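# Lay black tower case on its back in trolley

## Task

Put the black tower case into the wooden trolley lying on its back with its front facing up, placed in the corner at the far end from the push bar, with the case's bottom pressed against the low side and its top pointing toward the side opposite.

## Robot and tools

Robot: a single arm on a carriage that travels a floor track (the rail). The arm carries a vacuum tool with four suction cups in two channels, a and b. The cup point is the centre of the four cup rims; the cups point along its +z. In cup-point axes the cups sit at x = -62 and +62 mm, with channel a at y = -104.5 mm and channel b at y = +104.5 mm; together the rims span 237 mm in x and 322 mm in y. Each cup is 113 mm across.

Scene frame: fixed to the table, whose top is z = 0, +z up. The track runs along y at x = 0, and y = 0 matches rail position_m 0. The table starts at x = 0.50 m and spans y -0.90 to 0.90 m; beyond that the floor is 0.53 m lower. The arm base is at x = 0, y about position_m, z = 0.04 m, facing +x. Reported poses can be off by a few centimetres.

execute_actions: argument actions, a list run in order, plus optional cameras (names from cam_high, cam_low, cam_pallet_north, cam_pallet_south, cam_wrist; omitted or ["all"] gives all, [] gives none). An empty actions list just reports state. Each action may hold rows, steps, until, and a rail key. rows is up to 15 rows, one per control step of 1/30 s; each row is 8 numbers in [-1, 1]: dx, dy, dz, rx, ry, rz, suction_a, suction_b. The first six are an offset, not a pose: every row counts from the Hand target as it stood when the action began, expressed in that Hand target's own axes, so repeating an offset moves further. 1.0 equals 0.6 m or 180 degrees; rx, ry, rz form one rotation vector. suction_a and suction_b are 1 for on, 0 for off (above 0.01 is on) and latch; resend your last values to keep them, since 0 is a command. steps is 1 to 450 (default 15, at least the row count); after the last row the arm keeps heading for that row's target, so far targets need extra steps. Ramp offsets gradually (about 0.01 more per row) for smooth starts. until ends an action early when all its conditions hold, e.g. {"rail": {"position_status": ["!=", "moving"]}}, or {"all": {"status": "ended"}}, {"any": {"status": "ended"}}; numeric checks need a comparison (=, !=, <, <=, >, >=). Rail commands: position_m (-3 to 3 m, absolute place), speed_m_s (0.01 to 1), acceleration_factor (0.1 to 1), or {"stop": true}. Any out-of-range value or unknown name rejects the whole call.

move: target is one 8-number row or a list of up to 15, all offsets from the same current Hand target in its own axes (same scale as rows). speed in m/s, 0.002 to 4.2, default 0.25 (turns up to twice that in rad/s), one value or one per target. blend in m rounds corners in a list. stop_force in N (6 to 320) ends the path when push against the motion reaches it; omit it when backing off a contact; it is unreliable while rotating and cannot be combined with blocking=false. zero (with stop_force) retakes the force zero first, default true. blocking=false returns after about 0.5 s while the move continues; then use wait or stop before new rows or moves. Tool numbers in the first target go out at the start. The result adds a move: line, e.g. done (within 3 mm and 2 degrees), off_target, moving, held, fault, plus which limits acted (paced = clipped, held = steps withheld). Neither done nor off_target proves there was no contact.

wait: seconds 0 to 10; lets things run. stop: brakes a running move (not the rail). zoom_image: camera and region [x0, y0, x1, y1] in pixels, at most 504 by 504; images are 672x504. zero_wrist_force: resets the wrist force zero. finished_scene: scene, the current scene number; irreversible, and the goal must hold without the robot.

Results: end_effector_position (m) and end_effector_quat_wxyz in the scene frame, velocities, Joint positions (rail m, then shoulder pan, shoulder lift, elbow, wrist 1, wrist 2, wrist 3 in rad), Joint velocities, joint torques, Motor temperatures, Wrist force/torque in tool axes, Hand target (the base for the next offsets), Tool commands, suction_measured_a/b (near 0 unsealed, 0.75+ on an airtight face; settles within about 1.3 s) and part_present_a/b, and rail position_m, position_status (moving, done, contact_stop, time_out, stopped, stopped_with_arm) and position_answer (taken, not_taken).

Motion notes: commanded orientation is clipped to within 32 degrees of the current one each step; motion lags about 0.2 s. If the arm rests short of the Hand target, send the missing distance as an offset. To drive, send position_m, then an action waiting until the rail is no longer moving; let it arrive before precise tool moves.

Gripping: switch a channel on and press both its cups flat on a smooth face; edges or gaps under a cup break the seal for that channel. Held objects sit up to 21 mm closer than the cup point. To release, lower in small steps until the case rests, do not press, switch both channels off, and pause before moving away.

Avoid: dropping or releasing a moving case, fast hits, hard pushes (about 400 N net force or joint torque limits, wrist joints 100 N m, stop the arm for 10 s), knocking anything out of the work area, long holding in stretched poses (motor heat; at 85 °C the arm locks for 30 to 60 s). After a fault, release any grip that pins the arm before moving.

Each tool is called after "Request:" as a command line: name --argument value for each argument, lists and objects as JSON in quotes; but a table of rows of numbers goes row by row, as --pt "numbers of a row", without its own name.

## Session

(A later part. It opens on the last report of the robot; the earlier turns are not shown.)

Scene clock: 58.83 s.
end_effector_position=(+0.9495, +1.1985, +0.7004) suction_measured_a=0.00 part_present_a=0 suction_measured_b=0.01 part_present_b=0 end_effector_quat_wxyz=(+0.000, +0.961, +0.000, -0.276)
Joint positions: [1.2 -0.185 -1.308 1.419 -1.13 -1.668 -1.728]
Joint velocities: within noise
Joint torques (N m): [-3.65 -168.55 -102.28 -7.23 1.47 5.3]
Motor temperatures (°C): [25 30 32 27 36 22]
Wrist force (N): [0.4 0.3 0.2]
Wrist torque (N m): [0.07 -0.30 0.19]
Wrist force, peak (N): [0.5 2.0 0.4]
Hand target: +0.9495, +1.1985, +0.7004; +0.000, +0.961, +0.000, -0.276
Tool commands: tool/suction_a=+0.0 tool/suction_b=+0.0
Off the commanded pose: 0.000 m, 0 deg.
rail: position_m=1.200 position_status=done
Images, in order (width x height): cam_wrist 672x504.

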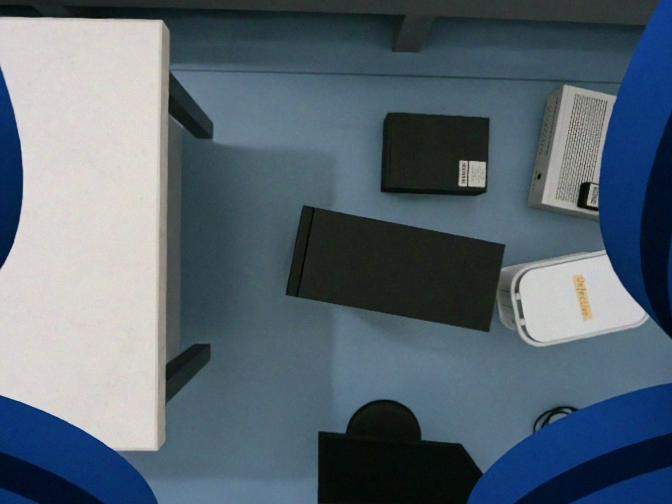

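Request:
move --target '[0, 0, 0, 0, 0.178, 0, 0, 0]' --speed 0.5 --cameras '[]'

Request:
move --pt "0.035 -0.160 -0.029 0.1086 0.0237 0 0 0" --pt "0.0657 -0.3014 -0.1123 0.2171 0.0473 0 0 0" --pt "0.0886 -0.4061 -0.24 0.3257 0.071 0 0 0" --pt "0.1007 -0.4618 -0.3967 0.4342 0.0947 0 0 0" --pt "0.1007 -0.4618 -0.5633 0.5428 0.1183 0 0 0" --pt "0.0886 -0.4061 -0.72 0.6513 0.142 0 0 0" --pt "0.0723 -0.3316 -0.8194 0.7328 0.1598 0 0 0" --speed 0.35 --blend '[0.04, 0.04, 0.04, 0.04, 0.04, 0.04, 0]' --cameras '["cam_pallet_south"]'

Scene clock: 64.27 s.
end_effector_position=(+0.9495, +1.1985, +0.7004) suction_measured_a=0.00 part_present_a=0 suction_measured_b=0.01 part_present_b=0 end_effector_quat_wxyz=(+0.000, +1.000, +0.000, +0.000)
Joint positions: [1.2 -0.215 -1.507 1.711 -1.775 -1.571 -1.786]
Joint velocities: within noise
Joint torques (N m): [-20.11 -155.47 -98.26 -14.48 5.52 -4.67]
Motor temperatures (°C): [25 30 32 27 36 22]
Wrist force (N): [-0.5 0.5 0.3]
Wrist torque (N m): [0.00 0.15 -0.01]
Wrist force, peak (N): [1.6 0.7 0.3]
Hand target: +0.9495, +1.1985, +0.7004; +0.000, +1.000, +0.000, +0.000
Off the commanded pose: 0.000 m, 0 deg.
rail: position_m=1.200 position_status=done
move: done
No camera images: "cameras" was empty.

Scene clock: 68.47 s.
end_effector_position=(+0.9928, +1.3975, +1.1920) suction_measured_a=0.00 part_present_a=0 suction_measured_b=0.01 part_present_b=0 end_effector_quat_wxyz=(+0.903, -0.383, +0.000, -0.197)
Joint positions: [1.2 -0.215 -1.507 1.712 -1.776 0.785 -1.785]
Joint velocities: within noise
Joint torques (N m): [28.1 -91.69 -124.19 -8.26 9.84 -4.83]
Motor temperatures (°C): [25 30 32 27 36 22]
Wrist force (N): [-1.3 1.0 1.0]
Wrist torque (N m): [0.18 -0.65 -0.42]
Wrist force, peak (N): [-0.9 1.9 1.7]
Hand target: +0.9928, +1.3974, +1.1920; +0.903, -0.383, +0.000, -0.197
Off the commanded pose: 0.000 m, 0 deg.
rail: position_m=1.200 position_status=done
move: done
Images, in order (width x height): cam_pallet_south 672x504.

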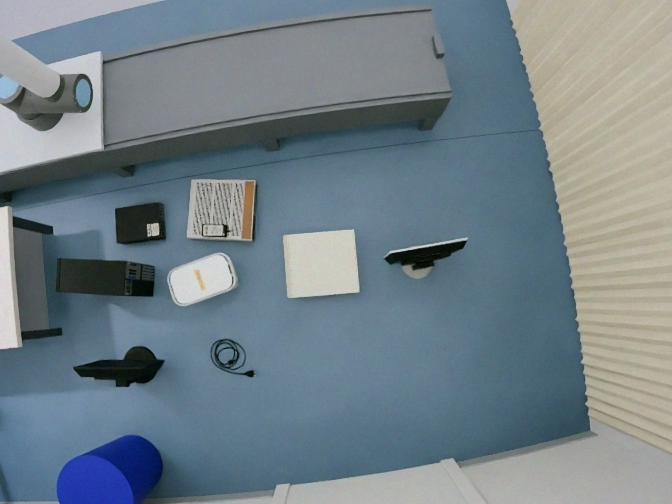

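Request:
move --target '[-0.0187, 0.4337, -0.4278, -0.0752, 0.3455, 0.3536, 0, 0]' --speed 0.4 --cameras '["cam_wrist"]'

Scene clock: 71.63 s.
end_effector_position=(+1.0363, +1.3879, +0.8291) suction_measured_a=0.00 part_present_a=0 suction_measured_b=0.01 part_present_b=0 end_effector_quat_wxyz=(+0.696, -0.270, +0.653, +0.125)
Joint positions: [1.2 -0.215 -1.507 1.712 -0.205 0.785 -1.785]
Joint velocities: within noise
Joint torques (N m): [26.47 -83.35 -115.25 -0.92 6.18 -4.57]
Motor temperatures (°C): [25 30 32 27 36 22]
Wrist force (N): [0.1 0.2 0.7]
Wrist torque (N m): [0.15 -0.94 0.18]
Wrist force, peak (N): [-0.6 -0.6 2.3]
Hand target: +1.0363, +1.3879, +0.8291; +0.696, -0.270, +0.653, +0.125
Off the commanded pose: 0.000 m, 0 deg.
rail: position_m=1.200 position_status=done
move: done
Images, in order (width x height): cam_wrist 672x504.

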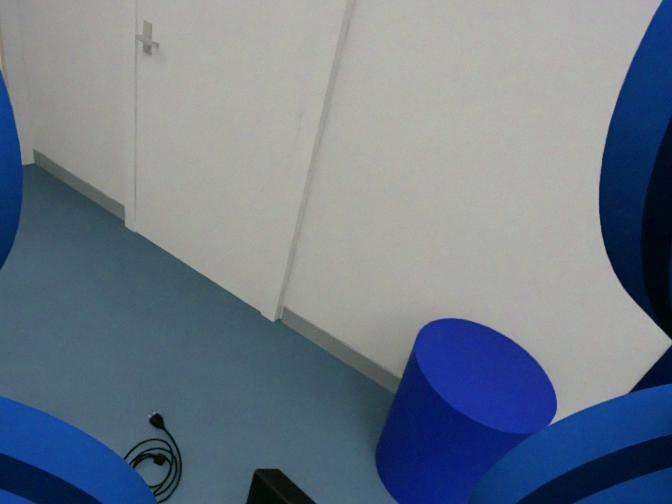

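Request:
move --target '[0.7388, 0.3538, -0.3972, 0.2366, 0.0257, 0.0649, 0, 0]' --speed 0.4 --cameras '["cam_wrist", "cam_pallet_south", "cam_high"]'

Scene clock: 74.60 s.
end_effector_position=(+0.7747, +1.3545, +0.3509) suction_measured_a=0.00 part_present_a=0 suction_measured_b=0.01 part_present_b=0 end_effector_quat_wxyz=(+0.704, +0.062, +0.705, -0.062)
Joint positions: [1.2 0.008 -1.442 2.461 -1.019 1.754 -1.571]
Joint velocities: within noise
Joint torques (N m): [23.93 -60.54 -47.8 -11.28 5.56 5.74]
Motor temperatures (°C): [25 30 32 27 36 22]
Wrist force (N): [-0.5 -0.2 0.7]
Wrist torque (N m): [0.06 -0.85 0.15]
Wrist force, peak (N): [-3.2 -2.4 2.2]
Hand target: +0.7747, +1.3545, +0.3508; +0.704, +0.062, +0.705, -0.062
Off the commanded pose: 0.000 m, 0 deg.
rail: position_m=1.200 position_status=done
move: done
Images, in order (width x height): cam_high 672x504, cam_pallet_south 672x504, cam_wrist 672x504.

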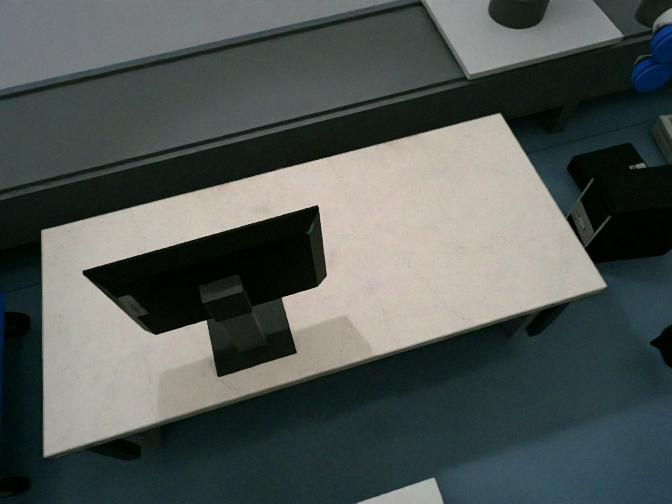

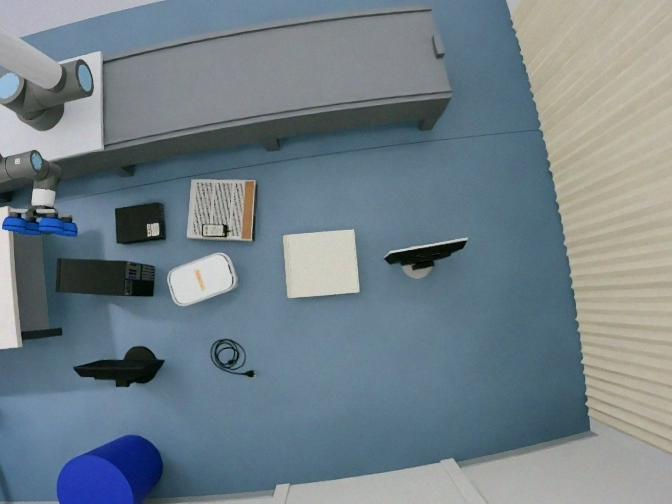

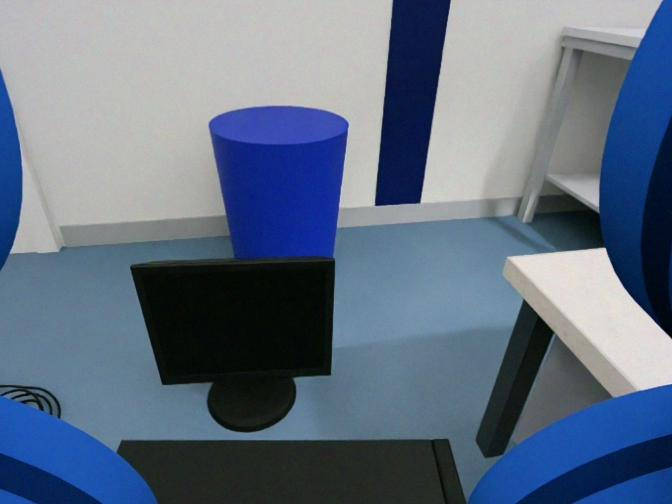

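Request:
move --target '[0.8, 0.042, 0, 0, 0, 0, 0, 0]' --speed 0.25 --stop_force 60 --cameras '["cam_wrist", "cam_pallet_south", "cam_high"]'

Scene clock: 79.20 s.
end_effector_position=(+0.7788, +1.3791, -0.1293) suction_measured_a=0.00 part_present_a=0 suction_measured_b=0.01 part_present_b=0 end_effector_quat_wxyz=(+0.704, +0.062, +0.705, -0.062)
Joint positions: [1.2 0.057 -0.542 2.436 -1.893 1.804 -1.571]
Joint velocities: within noise
Joint torques (N m): [25.03 -155.41 14.47 -9.66 5.61 -4.69]
Motor temperatures (°C): [25 30 32 27 36 22]
Wrist force (N): [-0.3 -0.6 -0.2]
Wrist torque (N m): [-0.05 -0.81 0.18]
Wrist force, peak (N): [-3.3 -0.3 0.6]
Hand target: +0.7788, +1.3791, -0.1293; +0.704, +0.062, +0.705, -0.062
Off the commanded pose: 0.000 m, 0 deg.
rail: position_m=1.200 position_status=done
move: done
Images, in order (width x height): cam_high 672x504, cam_pallet_south 672x504, cam_wrist 672x504.

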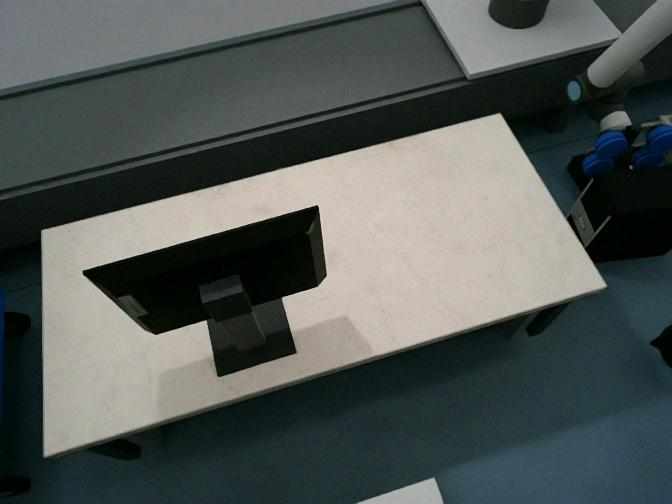

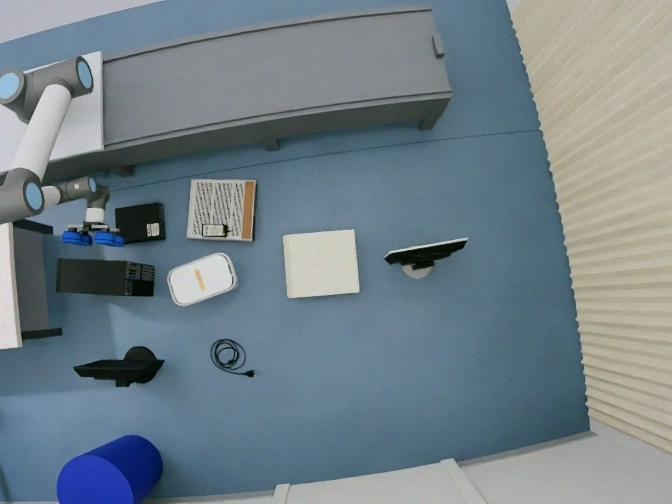

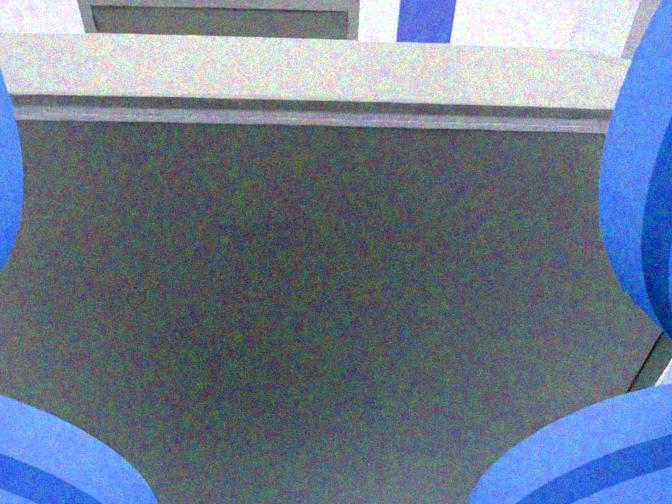

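Request:
move --target '[0.2, 0, 0, 0, 0, 0, 0, 0]' --speed 0.2 --stop_force 60 --cameras '["cam_wrist"]'

Request:
zoom_image --camera "cam_wrist" --region '[400, 200, 672, 504]'

Scene clock: 81.70 s.
end_effector_position=(+0.7787, +1.3791, -0.2493) suction_measured_a=0.00 part_present_a=0 suction_measured_b=0.01 part_present_b=0 end_effector_quat_wxyz=(+0.704, +0.062, +0.705, -0.062)
Joint positions: [1.2 0.057 -0.352 2.35 -1.998 1.804 -1.571]
Joint velocities: within noise
Joint torques (N m): [-20.46 -168.89 24.46 -9.82 -3.78 -5.1]
Motor temperatures (°C): [25 30 32 27 36 22]
Wrist force (N): [-0.5 -0.3 -0.1]
Wrist torque (N m): [0.02 -0.80 0.17]
Wrist force, peak (N): [-2.9 -0.6 -0.2]
Hand target: +0.7787, +1.3791, -0.2493; +0.704, +0.062, +0.705, -0.062
Off the commanded pose: 0.000 m, 0 deg.
rail: position_m=1.200 position_status=done
move: done
Images, in order (width x height): cam_wrist 672x504.

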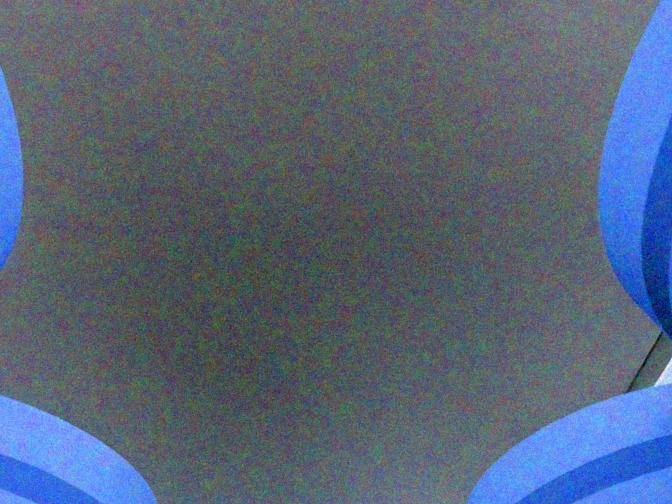

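Scaled by 1.658.

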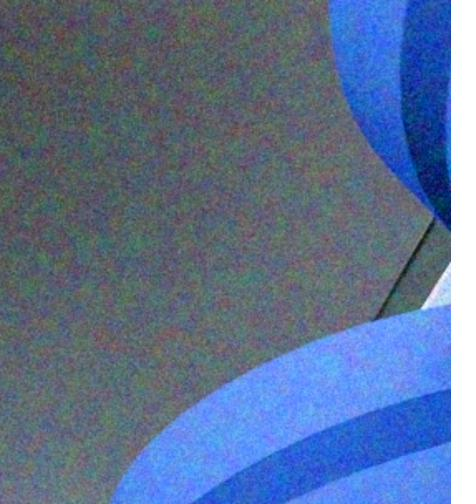

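Request:
move --target '[0, 0.025, 0.06, 0, 0, 0, 1, 1]' --speed 0.06 --stop_force 15 --cameras '[]'

Request:
move --target '[0, 0, 0.2, 0, 0, 0, 1, 1]' --speed 0.02 --stop_force 12 --cameras '["cam_wrist", "cam_pallet_south"]'

Scene clock: 83.87 s.
end_effector_position=(+0.8168, +1.3875, -0.2493) suction_measured_a=0.00 part_present_a=0 suction_measured_b=0.01 part_present_b=0 end_effector_quat_wxyz=(+0.704, +0.062, +0.705, -0.062)
Joint positions: [1.2 0.068 -0.377 2.303 -1.926 1.815 -1.571]
Joint velocities: within noise
Joint torques (N m): [25.83 -236.87 17.7 -3.77 5.6 4.48]
Motor temperatures (°C): [25 30 32 27 36 22]
Wrist force (N): [-0.6 -0.8 -0.2]
Wrist torque (N m): [-0.06 -0.80 0.17]
Wrist force, peak (N): [-0.8 -1.0 -1.3]
Hand target: +0.8168, +1.3875, -0.2493; +0.704, +0.062, +0.705, -0.062
Off the commanded pose: 0.000 m, 0 deg.
rail: position_m=1.200 position_status=done
move: done
No camera images: "cameras" was empty.

Scene clock: 88.17 s.
end_effector_position=(+0.8697, +1.3782, -0.2487) suction_measured_a=0.94 part_present_a=1 suction_measured_b=0.94 part_present_b=1 end_effector_quat_wxyz=(+0.705, +0.062, +0.704, -0.062)
Joint positions: [1.2 0.047 -0.399 2.246 -1.848 1.794 -1.571]
Joint velocities: within noise
Joint torques (N m): [18.11 -173.31 47.66 -3.8 12.94 -1.72]
Motor temperatures (°C): [25 30 32 27 36 22]
Wrist force (N): [-100.3 13.1 16.4]
Wrist torque (N m): [-3.02 -16.42 1.50]
Wrist force, peak (N): [-118.6 4.7 -8.9]
Hand target: +0.8697, +1.3782, -0.2487; +0.705, +0.062, +0.704, -0.062 (not the last commanded pose)
Off the commanded pose: 0.066 m, 0 deg.
rail: position_m=1.200 position_status=done
move: contact
Images, in order (width x height): cam_pallet_south 672x504, cam_wrist 672x504.

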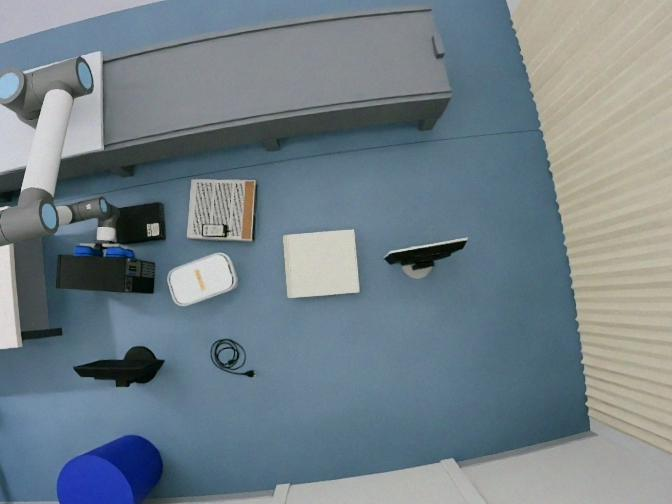

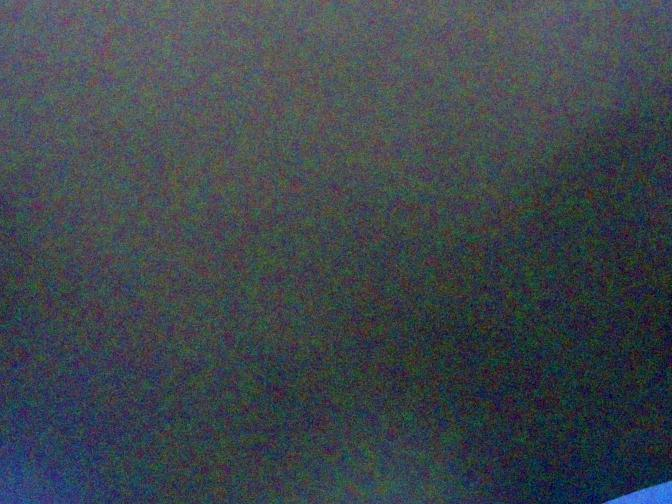

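Request:
move --target '[-0.05, 0, 0, 0, 0, 0, 1, 1]' --speed 0.04 --cameras '["cam_pallet_south"]'

Scene clock: 89.60 s.
end_effector_position=(+0.8697, +1.3782, -0.2190) suction_measured_a=0.94 part_present_a=1 suction_measured_b=0.94 part_present_b=1 end_effector_quat_wxyz=(+0.705, +0.062, +0.704, -0.062)
Joint positions: [1.2 0.047 -0.442 2.267 -1.827 1.794 -1.571]
Joint velocities: within noise
Joint torques (N m): [23.33 -312.94 13.6 -33.36 -2.75 -2.96]
Motor temperatures (°C): [25 30 32 27 36 22]
Wrist force (N): [-34.7 -0.5 -0.3]
Wrist torque (N m): [-0.30 -7.83 0.90]
Wrist force, peak (N): [-100.3 13.1 16.3]
Hand target: +0.8697, +1.3782, -0.2187; +0.705, +0.062, +0.704, -0.062
Off the commanded pose: 0.000 m, 0 deg.
rail: position_m=1.200 position_status=done
move: done
Images, in order (width x height): cam_pallet_south 672x504.

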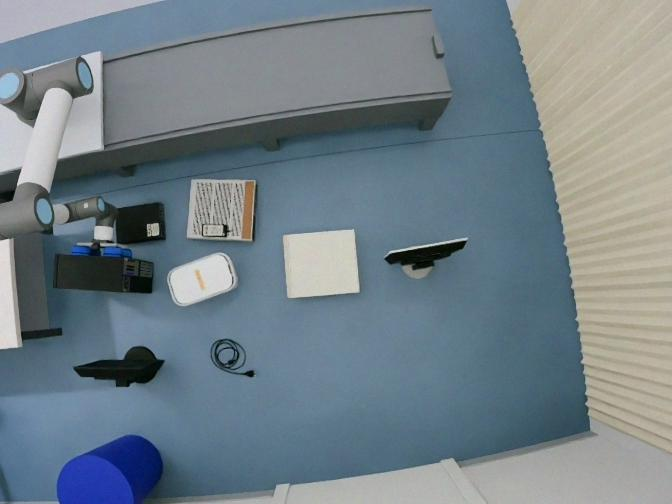

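Request:
move --target '[-0.97, 0, -0.1, 0, 0, 0, 1, 1]' --speed 0.3 --cameras '["cam_pallet_south", "cam_wrist"]'

Scene clock: 94.33 s.
end_effector_position=(+0.8099, +1.3889, +0.3630) suction_measured_a=0.94 part_present_a=1 suction_measured_b=0.94 part_present_b=1 end_effector_quat_wxyz=(+0.705, +0.062, +0.704, -0.062)
Joint positions: [1.2 0.072 -1.412 2.393 -0.982 1.819 -1.571]
Joint velocities: within noise
Joint torques (N m): [25.65 -204.18 -141.29 -33.58 6.12 4.97]
Motor temperatures (°C): [25 30 32 27 36 22]
Wrist force (N): [-35.0 -0.7 0.4]
Wrist torque (N m): [-0.37 -7.73 0.98]
Wrist force, peak (N): [-49.6 -0.1 -0.3]
Hand target: +0.8099, +1.3889, +0.3632; +0.705, +0.062, +0.704, -0.062
Off the commanded pose: 0.000 m, 0 deg.
rail: position_m=1.200 position_status=done
move: done
Images, in order (width x height): cam_pallet_south 672x504, cam_wrist 672x504.

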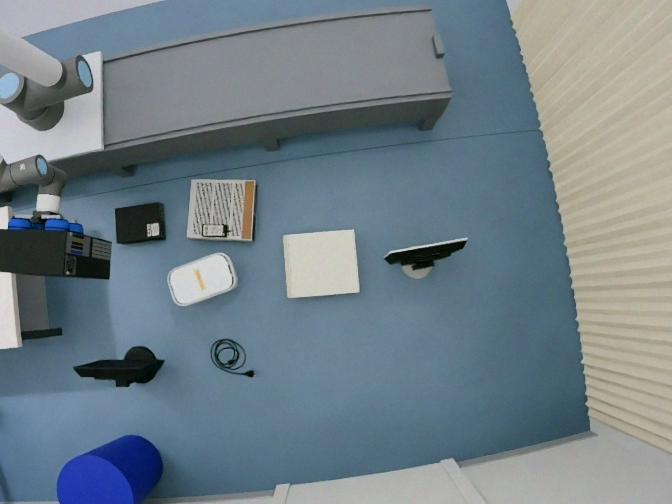

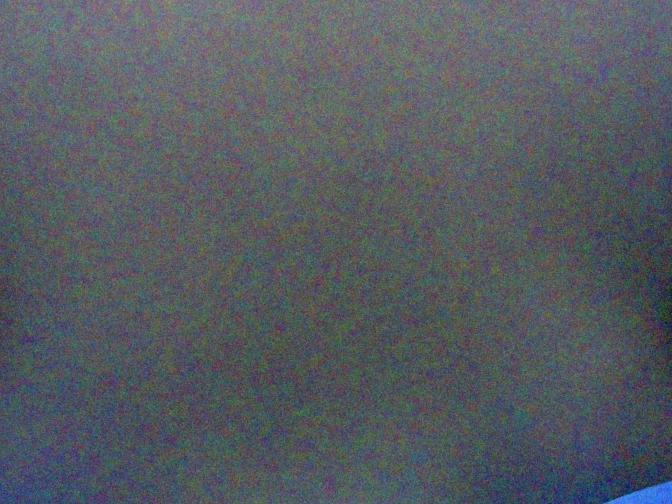

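Request:
move --target '[-0.645, 0, 0, 0, 0, -0.5, 1, 1]' --speed 0.3 --cameras '["cam_pallet_south", "cam_high"]'

Scene clock: 97.87 s.
end_effector_position=(+0.8094, +1.3891, +0.7501) suction_measured_a=0.94 part_present_a=1 suction_measured_b=0.94 part_present_b=1 end_effector_quat_wxyz=(+0.454, -0.454, +0.542, -0.542)
Joint positions: [1.2 0.072 -1.752 2.051 -0.301 1.819 -3.142]
Joint velocities: within noise
Joint torques (N m): [27.58 -162.15 -203.89 -31.64 4.91 -10.69]
Motor temperatures (°C): [25 30 32 27 36 22]
Wrist force (N): [-0.3 -34.1 0.3]
Wrist torque (N m): [7.47 0.12 5.52]
Wrist force, peak (N): [-2.2 -43.1 0.4]
Hand target: +0.8094, +1.3891, +0.7502; +0.454, -0.454, +0.542, -0.542
Off the commanded pose: 0.000 m, 0 deg.
rail: position_m=1.200 position_status=done
move: done
Images, in order (width x height): cam_high 672x504, cam_pallet_south 672x504.

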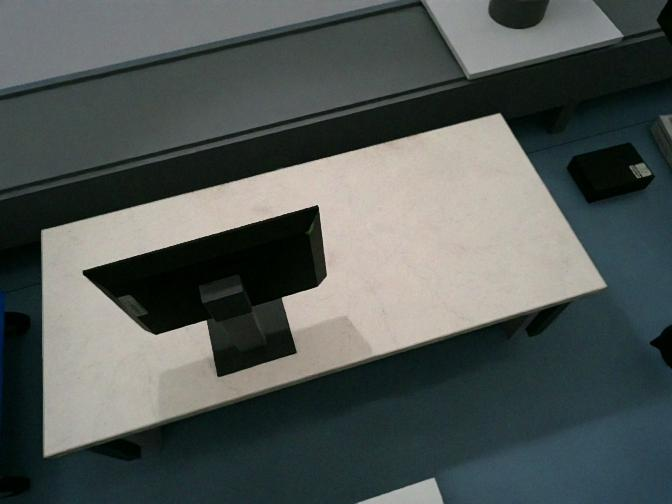

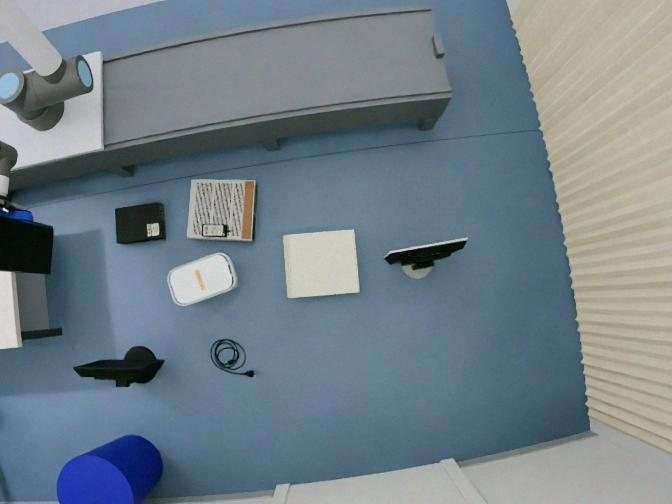

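Request:
move --target '[0.5, 0, 0, 0, 0.1, 0, 1, 1]' --speed 0.3 --cameras '["cam_high"]'

Scene clock: 101.07 s.
end_effector_position=(+0.7569, +1.0939, +0.7502) suction_measured_a=0.94 part_present_a=1 suction_measured_b=0.94 part_present_b=1 end_effector_quat_wxyz=(+0.364, -0.363, +0.606, -0.607)
Joint positions: [1.2 -0.352 -1.854 2.125 -0.272 1.709 -3.141]
Joint velocities: within noise
Joint torques (N m): [-28.68 -133.88 -182.33 -33.86 -3.8 -0.49]
Motor temperatures (°C): [25 30 32 27 36 22]
Wrist force (N): [0.7 -33.8 -0.1]
Wrist torque (N m): [7.58 0.01 5.41]
Wrist force, peak (N): [-13.1 -34.3 1.3]
Hand target: +0.7568, +1.0937, +0.7502; +0.364, -0.363, +0.606, -0.607
Off the commanded pose: 0.000 m, 0 deg.
rail: position_m=1.200 position_status=done
move: done
Images, in order (width x height): cam_high 672x504.

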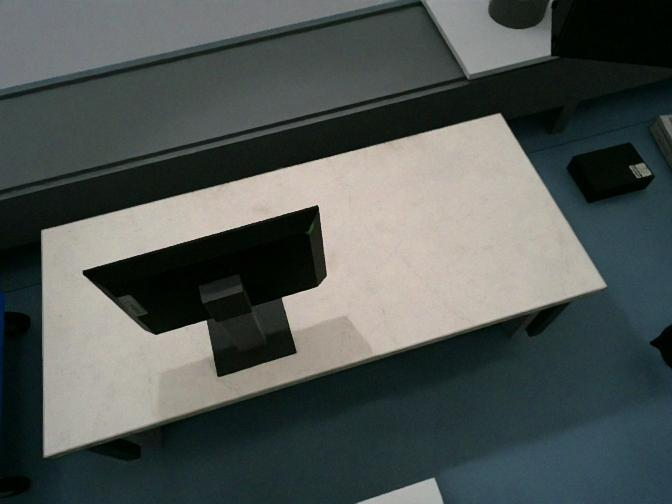

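Request:
move --target '[0.949, 0, 0.3237, 0, 0.3439, 0, 1, 1]' --speed 0.3 --cameras '["cam_high", "cam_low"]'

Scene clock: 104.03 s.
end_effector_position=(+0.6601, +0.5002, +0.7503) suction_measured_a=0.94 part_present_a=1 suction_measured_b=0.94 part_present_b=1 end_effector_quat_wxyz=(+0.001, +0.000, +0.707, -0.707)
Joint positions: [1.2 -0.819 -1.503 1.819 -0.317 2.322 -3.141]
Joint velocities: within noise
Joint torques (N m): [-18.91 -164.69 -188.12 -19.85 4.67 -0.15]
Motor temperatures (°C): [25 30 32 27 36 22]
Wrist force (N): [-0.1 -33.9 0.8]
Wrist torque (N m): [7.56 0.10 5.46]
Wrist force, peak (N): [-14.2 -33.7 -2.1]
Hand target: +0.6601, +0.4999, +0.7503; +0.000, +0.000, +0.707, -0.707
Off the commanded pose: 0.000 m, 0 deg.
rail: position_m=1.200 position_status=done
move: done
Images, in order (width x height): cam_high 672x504, cam_low 672x504.

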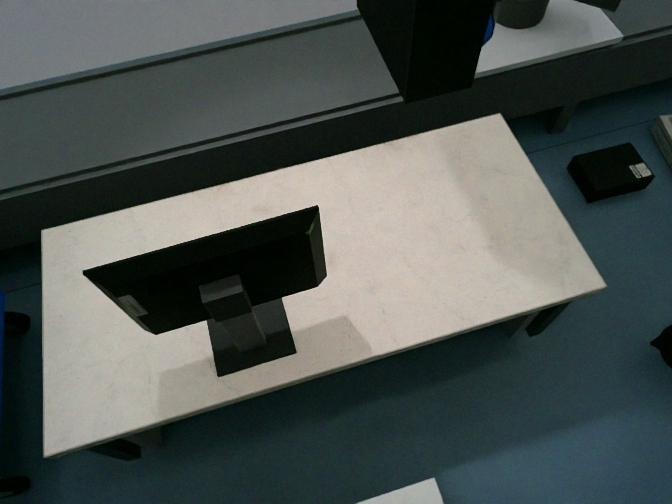

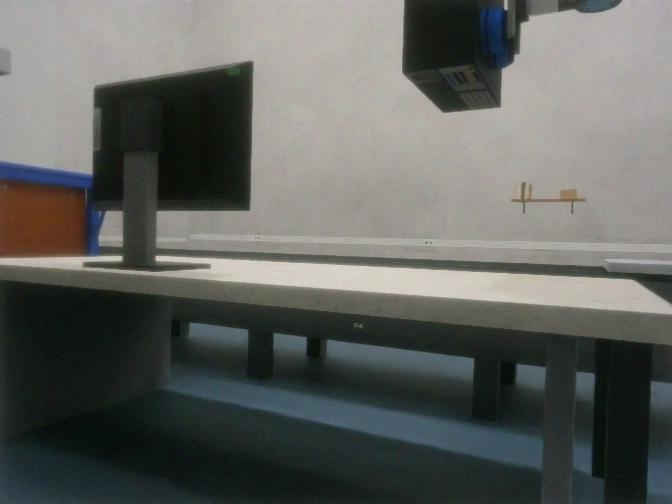

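Request:
execute_actions --actions '[{"rail": {"position_m": -1.2}, "steps": 240, "until": {"rail": {"position_status": ["!=", "moving"]}}}]' --cameras '["cam_pallet_north", "cam_low", "cam_wrist"]'

Scene clock: 109.03 s.
end_effector_position=(+0.6601, -1.9001, +0.7503) suction_measured_a=0.94 part_present_a=1 suction_measured_b=0.94 part_present_b=1 end_effector_quat_wxyz=(+0.000, +0.000, +0.707, -0.707)
Joint positions: [-1.2 -0.819 -1.502 1.819 -0.317 2.322 -3.141]
Joint velocities: within noise
Joint torques (N m): [25.29 -211.94 -168.48 -20.32 -1.1 -1.61]
Motor temperatures (°C): [25 30 32 27 36 22]
Wrist force (N): [0.4 -33.4 0.5]
Wrist torque (N m): [7.62 0.04 5.46]
Wrist force, peak (N): [-0.1 -34.0 6.3]
Hand target: +0.6601, -1.9001, +0.7503; +0.000, +0.000, +0.707, -0.707
Tool commands: tool/suction_a=+1.0 tool/suction_b=+1.0
Off the commanded pose: 0.000 m, 0 deg.
rail: position_m=-1.200 position_status=done
Images, in order (width x height): cam_low 672x504, cam_pallet_north 672x504, cam_wrist 672x504.

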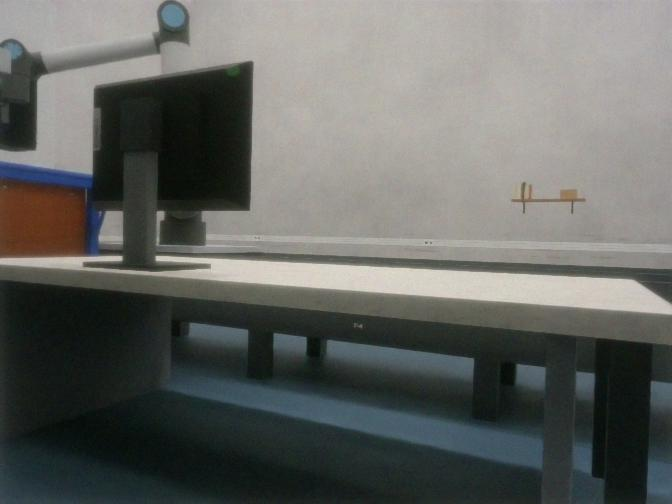

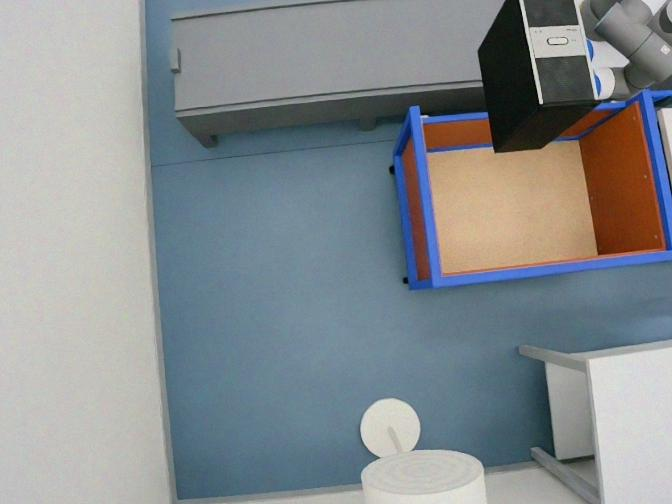

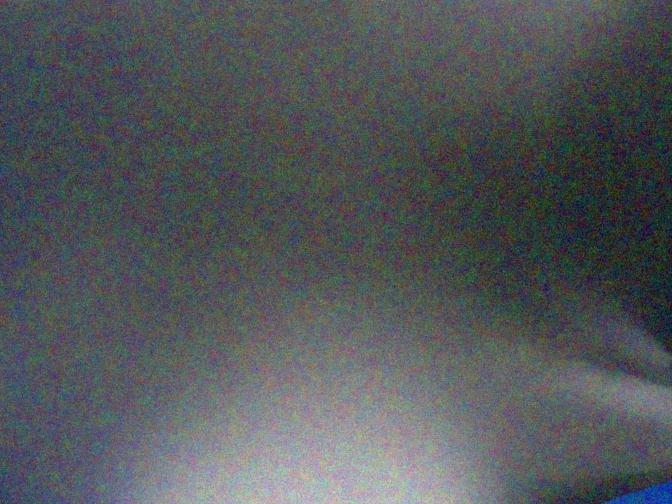

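Request:
move --pt "-0.4167 0 0.1667 0 0 0 1 1" --pt "-0.4167 0.75 0.1667 0 0 0 1 1" --speed 0.3 --blend '[0.05, 0]' --cameras '["cam_pallet_north", "cam_wrist"]'

Scene clock: 113.40 s.
end_effector_position=(+0.9107, -2.0002, +0.3010) suction_measured_a=0.94 part_present_a=1 suction_measured_b=0.94 part_present_b=1 end_effector_quat_wxyz=(+0.001, +0.000, +0.707, -0.707)
Joint positions: [-1.2 -0.706 -0.941 1.722 -0.781 2.436 -3.141]
Joint velocities: within noise
Joint torques (N m): [-7.41 -285.66 -124.06 -23.61 -4.71 -10.81]
Motor temperatures (°C): [25 30 32 27 36 22]
Wrist force (N): [0.0 -32.6 0.9]
Wrist torque (N m): [7.64 0.13 5.44]
Wrist force, peak (N): [-7.3 -42.1 4.1]
Hand target: +0.9107, -2.0002, +0.3007; +0.000, +0.000, +0.707, -0.707
Off the commanded pose: 0.000 m, 0 deg.
rail: position_m=-1.200 position_status=done
move: done
Images, in order (width x height): cam_pallet_north 672x504, cam_wrist 672x504.

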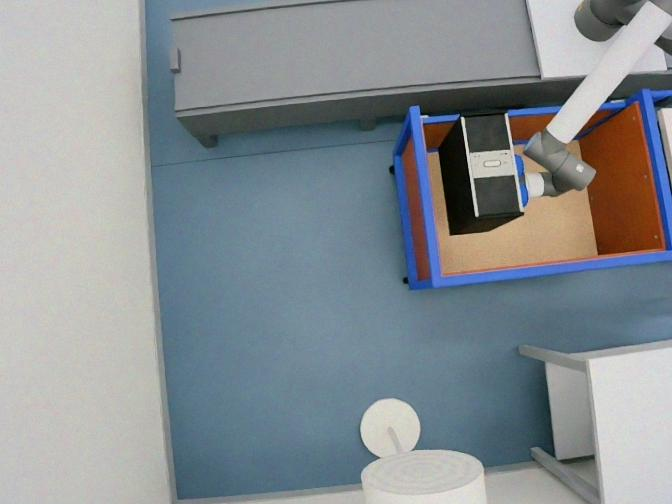

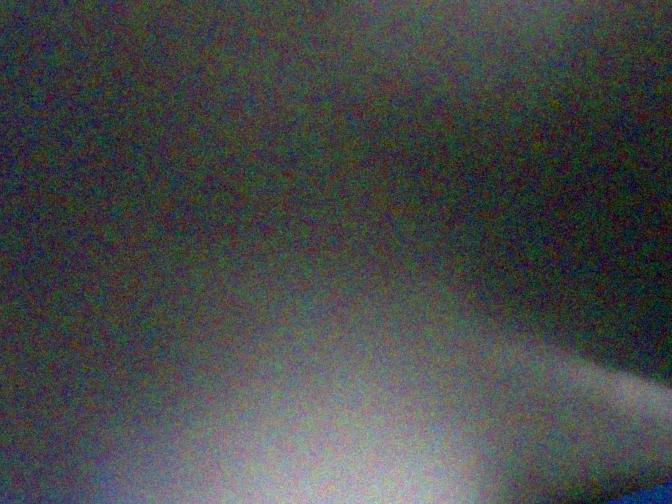

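Request:
move --target '[0, 0.33, 0, 0, 0, 0, 1, 1]' --speed 0.12 --stop_force 25 --cameras '["cam_pallet_north"]'

Request:
zoom_image --camera "cam_pallet_north" --region '[380, 60, 672, 300]'

Scene clock: 116.50 s.
end_effector_position=(+0.9109, -2.0003, +0.1027) suction_measured_a=0.94 part_present_a=1 suction_measured_b=0.94 part_present_b=1 end_effector_quat_wxyz=(+0.000, +0.000, +0.707, -0.707)
Joint positions: [-1.2 -0.706 -0.76 1.749 -0.989 2.436 -3.141]
Joint velocities: within noise
Joint torques (N m): [27.27 -299.35 -117.99 -22.3 -1.61 -10.34]
Motor temperatures (°C): [25 30 32 27 36 22]
Wrist force (N): [0.1 -33.6 0.8]
Wrist torque (N m): [7.56 0.12 5.48]
Wrist force, peak (N): [-0.7 -40.6 1.6]
Hand target: +0.9109, -2.0003, +0.1027; +0.000, +0.000, +0.707, -0.707
Off the commanded pose: 0.000 m, 0 deg.
rail: position_m=-1.200 position_status=done
move: done
Images, in order (width x height): cam_pallet_north 672x504.

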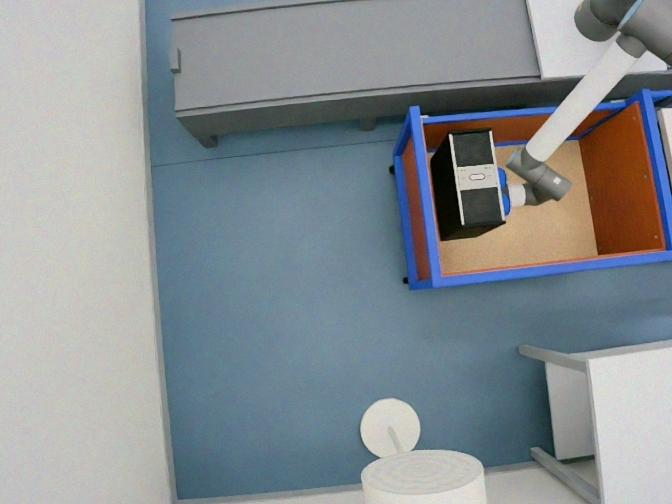

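Scaled by 1.726.

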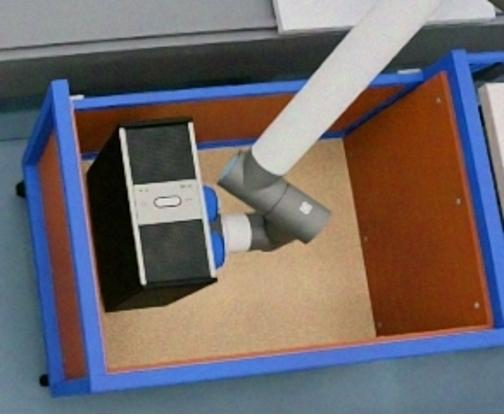

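Request:
move --target '[0, 0.22, 0, 0, 0, 0, 1, 1]' --speed 0.03 --stop_force 15 --cameras '["cam_pallet_north"]'

Scene clock: 122.27 s.
end_effector_position=(+0.9110, -2.0003, -0.0188) suction_measured_a=0.94 part_present_a=1 suction_measured_b=0.94 part_present_b=1 end_effector_quat_wxyz=(+0.000, +0.000, +0.707, -0.707)
Joint positions: [-1.2 -0.706 -0.637 1.734 -1.097 2.436 -3.141]
Joint velocities: within noise
Joint torques (N m): [11.08 -375.88 -91.07 -20.47 -4.55 -9.46]
Motor temperatures (°C): [25 30 32 27 36 22]
Wrist force (N): [0.1 -35.1 0.6]
Wrist torque (N m): [7.71 -0.01 5.72]
Wrist force, peak (N): [13.1 -95.9 -5.4]
Hand target: +0.9111, -2.0003, -0.0187; +0.000, +0.000, +0.707, -0.707 (not the last commanded pose)
Off the commanded pose: 0.011 m, 0 deg.
rail: position_m=-1.200 position_status=done
move: contact
Images, in order (width x height): cam_pallet_north 672x504.

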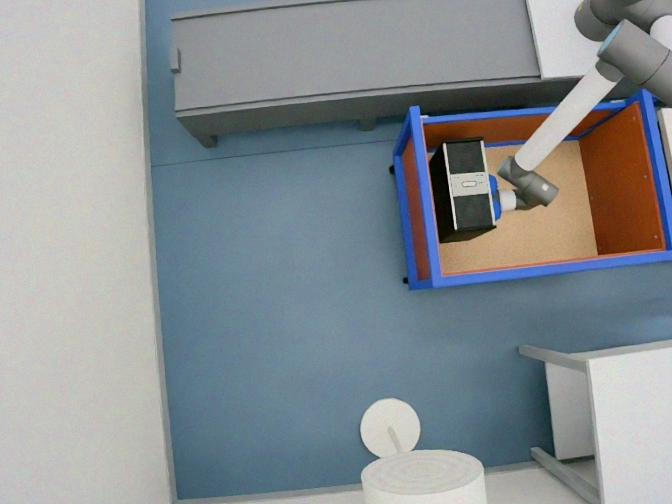

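Request:
move --target '[0, -0.015, 0, 0, 0, 0, 1, 1]' --speed 0.03 --cameras '[]'

Request:
move --target '[0.15, 0, 0, 0, 0, 0, 1, 1]' --speed 0.02 --stop_force 12 --cameras '["cam_pallet_north"]'

Scene clock: 123.30 s.
end_effector_position=(+0.9111, -2.0003, -0.0101) suction_measured_a=0.94 part_present_a=1 suction_measured_b=0.94 part_present_b=1 end_effector_quat_wxyz=(+0.001, +0.000, +0.707, -0.707)
Joint positions: [-1.2 -0.706 -0.646 1.736 -1.09 2.436 -3.141]
Joint velocities: within noise
Joint torques (N m): [-2.75 -379.08 -82.84 -16.47 -4.46 -8.93]
Motor temperatures (°C): [25 30 32 27 36 22]
Wrist force (N): [-0.3 -33.9 0.7]
Wrist torque (N m): [7.55 0.11 5.48]
Wrist force, peak (N): [-0.1 -35.1 0.7]
Hand target: +0.9110, -2.0003, -0.0097; +0.000, +0.000, +0.707, -0.707
Off the commanded pose: 0.000 m, 0 deg.
rail: position_m=-1.200 position_status=done
move: done
No camera images: "cameras" was empty.

Scene clock: 128.93 s.
end_effector_position=(+0.8277, -2.0003, -0.0098) suction_measured_a=0.94 part_present_a=1 suction_measured_b=0.94 part_present_b=1 end_effector_quat_wxyz=(+0.001, +0.000, +0.707, -0.707)
Joint positions: [-1.2 -0.762 -0.683 1.854 -1.171 2.379 -3.141]
Joint velocities: within noise
Joint torques (N m): [17.27 -296.46 -89.97 -18.71 8.48 -0.45]
Motor temperatures (°C): [25 30 32 27 36 22]
Wrist force (N): [-10.6 -32.4 -0.4]
Wrist torque (N m): [7.66 -0.43 3.93]
Wrist force, peak (N): [-22.9 -33.4 -2.4]
Hand target: +0.8277, -2.0003, -0.0098; +0.001, +0.000, +0.707, -0.707 (not the last commanded pose)
Off the commanded pose: 0.007 m, 0 deg.
rail: position_m=-1.200 position_status=done
move: contact
Images, in order (width x height): cam_pallet_north 672x504.

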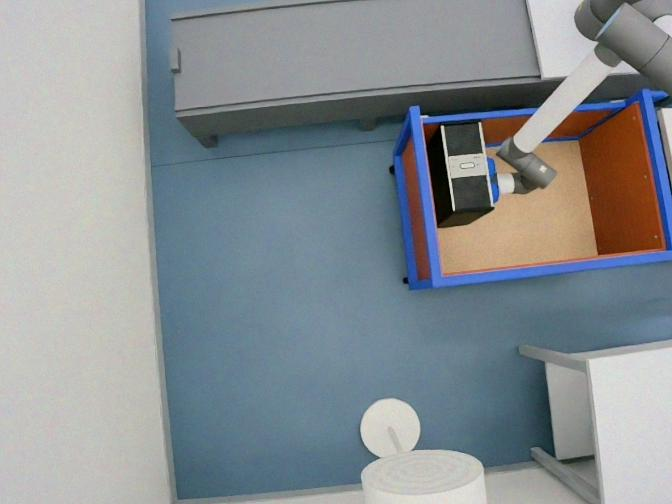

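Request:
move --target '[-0.003, 0, 0.13, 0, 0, 0, 1, 1]' --speed 0.02 --stop_force 12 --cameras '["cam_pallet_north"]'

Request:
zoom_image --camera "cam_pallet_north" --region '[390, 90, 560, 260]'

Scene clock: 134.20 s.
end_effector_position=(+0.8295, -2.0783, -0.0098) suction_measured_a=0.94 part_present_a=1 suction_measured_b=0.94 part_present_b=1 end_effector_quat_wxyz=(+0.001, +0.000, +0.707, -0.707)
Joint positions: [-1.2 -0.817 -0.661 1.781 -1.121 2.324 -3.141]
Joint velocities: within noise
Joint torques (N m): [-20.14 -306.4 -104.86 -20.18 -4.81 -0.61]
Motor temperatures (°C): [25 30 32 27 36 22]
Wrist force (N): [0.5 -34.0 0.4]
Wrist torque (N m): [7.54 0.05 5.44]
Wrist force, peak (N): [-9.8 -34.1 -4.8]
Hand target: +0.8295, -2.0783, -0.0098; +0.001, +0.000, +0.707, -0.707
Off the commanded pose: 0.000 m, 0 deg.
rail: position_m=-1.200 position_status=done
move: done
Images, in order (width x height): cam_pallet_north 672x504.

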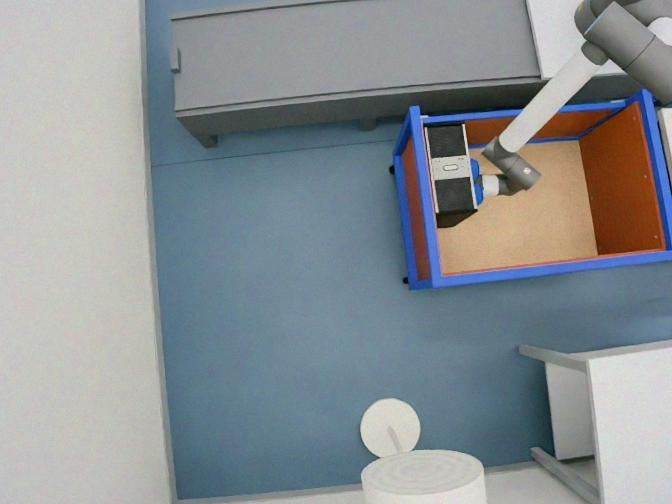

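Scaled by 2.965.

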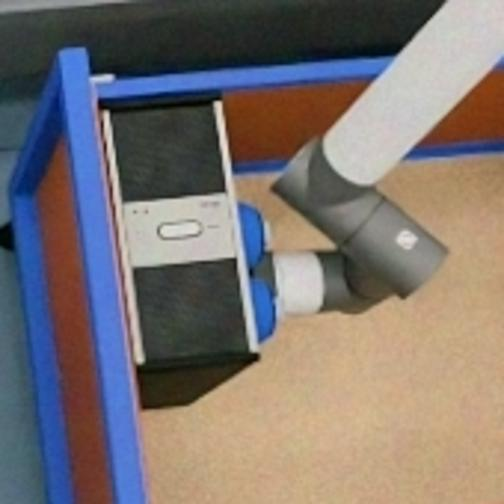

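Request:
move --target '[0, 0, 0.1, 0, 0, 0, 1, 1]' --speed 0.015 --stop_force 12 --cameras '["cam_pallet_north"]'

Scene clock: 137.63 s.
end_effector_position=(+0.8295, -2.1040, -0.0098) suction_measured_a=0.94 part_present_a=1 suction_measured_b=0.94 part_present_b=1 end_effector_quat_wxyz=(+0.000, +0.000, +0.707, -0.707)
Joint positions: [-1.2 -0.834 -0.653 1.756 -1.104 2.307 -3.141]
Joint velocities: within noise
Joint torques (N m): [20.01 -380.67 -93.27 -26.95 5.09 -10.09]
Motor temperatures (°C): [25 30 32 27 36 22]
Wrist force (N): [-0.8 -32.0 -6.3]
Wrist torque (N m): [8.75 -0.79 5.06]
Wrist force, peak (N): [13.8 -36.1 -52.8]
Hand target: +0.8295, -2.1040, -0.0098; +0.001, +0.000, +0.707, -0.707 (not the last commanded pose)
Off the commanded pose: 0.034 m, 0 deg.
rail: position_m=-1.200 position_status=done
move: contact
Images, in order (width x height): cam_pallet_north 672x504.

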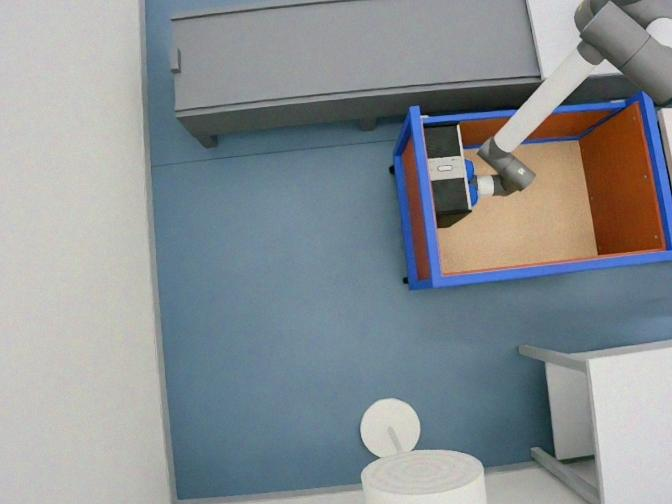

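Request:
move --target '[0, 0.03, -0.001, 0, 0, 0, 1, 1]' --speed 0.006 --stop_force 40 --cameras '[]'

Scene clock: 140.53 s.
end_effector_position=(+0.8296, -2.1037, -0.0194) suction_measured_a=0.94 part_present_a=1 suction_measured_b=0.94 part_present_b=1 end_effector_quat_wxyz=(+0.001, +0.001, +0.707, -0.707)
Joint positions: [-1.2 -0.834 -0.643 1.754 -1.112 2.307 -3.141]
Joint velocities: within noise
Joint torques (N m): [23.96 -325.46 -68.67 -9.04 -1.03 -8.71]
Motor temperatures (°C): [25 30 32 27 36 22]
Wrist force (N): [6.5 -74.8 -5.3]
Wrist torque (N m): [8.58 -0.28 9.26]
Wrist force, peak (N): [11.5 -84.6 -10.6]
Hand target: +0.8296, -2.1037, -0.0193; +0.001, +0.001, +0.707, -0.707 (not the last commanded pose)
Off the commanded pose: 0.008 m, 0 deg.
rail: position_m=-1.200 position_status=done
move: contact
No camera images: "cameras" was empty.

Request:
move --target '[0, 0.0015, 0, 0, 0, 0, 1, 1]' --speed 0.005 --cameras '[]'

Scene clock: 141.33 s.
end_effector_position=(+0.8296, -2.1038, -0.0199) suction_measured_a=0.94 part_present_a=1 suction_measured_b=0.94 part_present_b=1 end_effector_quat_wxyz=(+0.001, +0.001, +0.707, -0.707)
Joint positions: [-1.2 -0.834 -0.642 1.754 -1.113 2.307 -3.141]
Joint velocities: within noise
Joint torques (N m): [19.47 -199.27 -83.81 -10.54 -4.15 -8.47]
Motor temperatures (°C): [25 30 32 27 36 22]
Wrist force (N): [25.9 -129.4 -24.4]
Wrist torque (N m): [2.07 -2.60 12.17]
Wrist force, peak (N): [25.9 -129.4 -24.4]
Hand target: +0.8296, -2.1037, -0.0202; +0.001, +0.001, +0.707, -0.707
Off the commanded pose: 0.000 m, 0 deg.
rail: position_m=-1.200 position_status=done
move: done
No camera images: "cameras" was empty.

Request:
execute_actions --actions '[{"rows": [[0, -0.0007, 0, 0, 0, 0, 1, 1]], "steps": 15}]' --cameras '[]'

Scene clock: 143.23 s.
end_effector_position=(+0.8296, -2.1037, -0.0200) suction_measured_a=0.94 part_present_a=1 suction_measured_b=0.94 part_present_b=1 end_effector_quat_wxyz=(+0.001, +0.000, +0.707, -0.707)
Joint positions: [-1.2 -0.834 -0.642 1.754 -1.113 2.307 -3.141]
Joint velocities: within noise
Joint torques (N m): [16.39 -253.85 -56.99 0.57 -9.05 -9.34]
Motor temperatures (°C): [25 30 32 27 36 22]
Wrist force (N): [26.7 -140.1 -25.8]
Wrist torque (N m): [3.82 -3.42 13.43]
Wrist force, peak (N): [48.2 -177.6 -51.3]
Hand target: +0.8296, -2.1037, -0.0198; +0.001, +0.001, +0.707, -0.707
Off the commanded pose: 0.000 m, 0 deg.
rail: position_m=-1.200 position_status=done
No camera images: "cameras" was empty.


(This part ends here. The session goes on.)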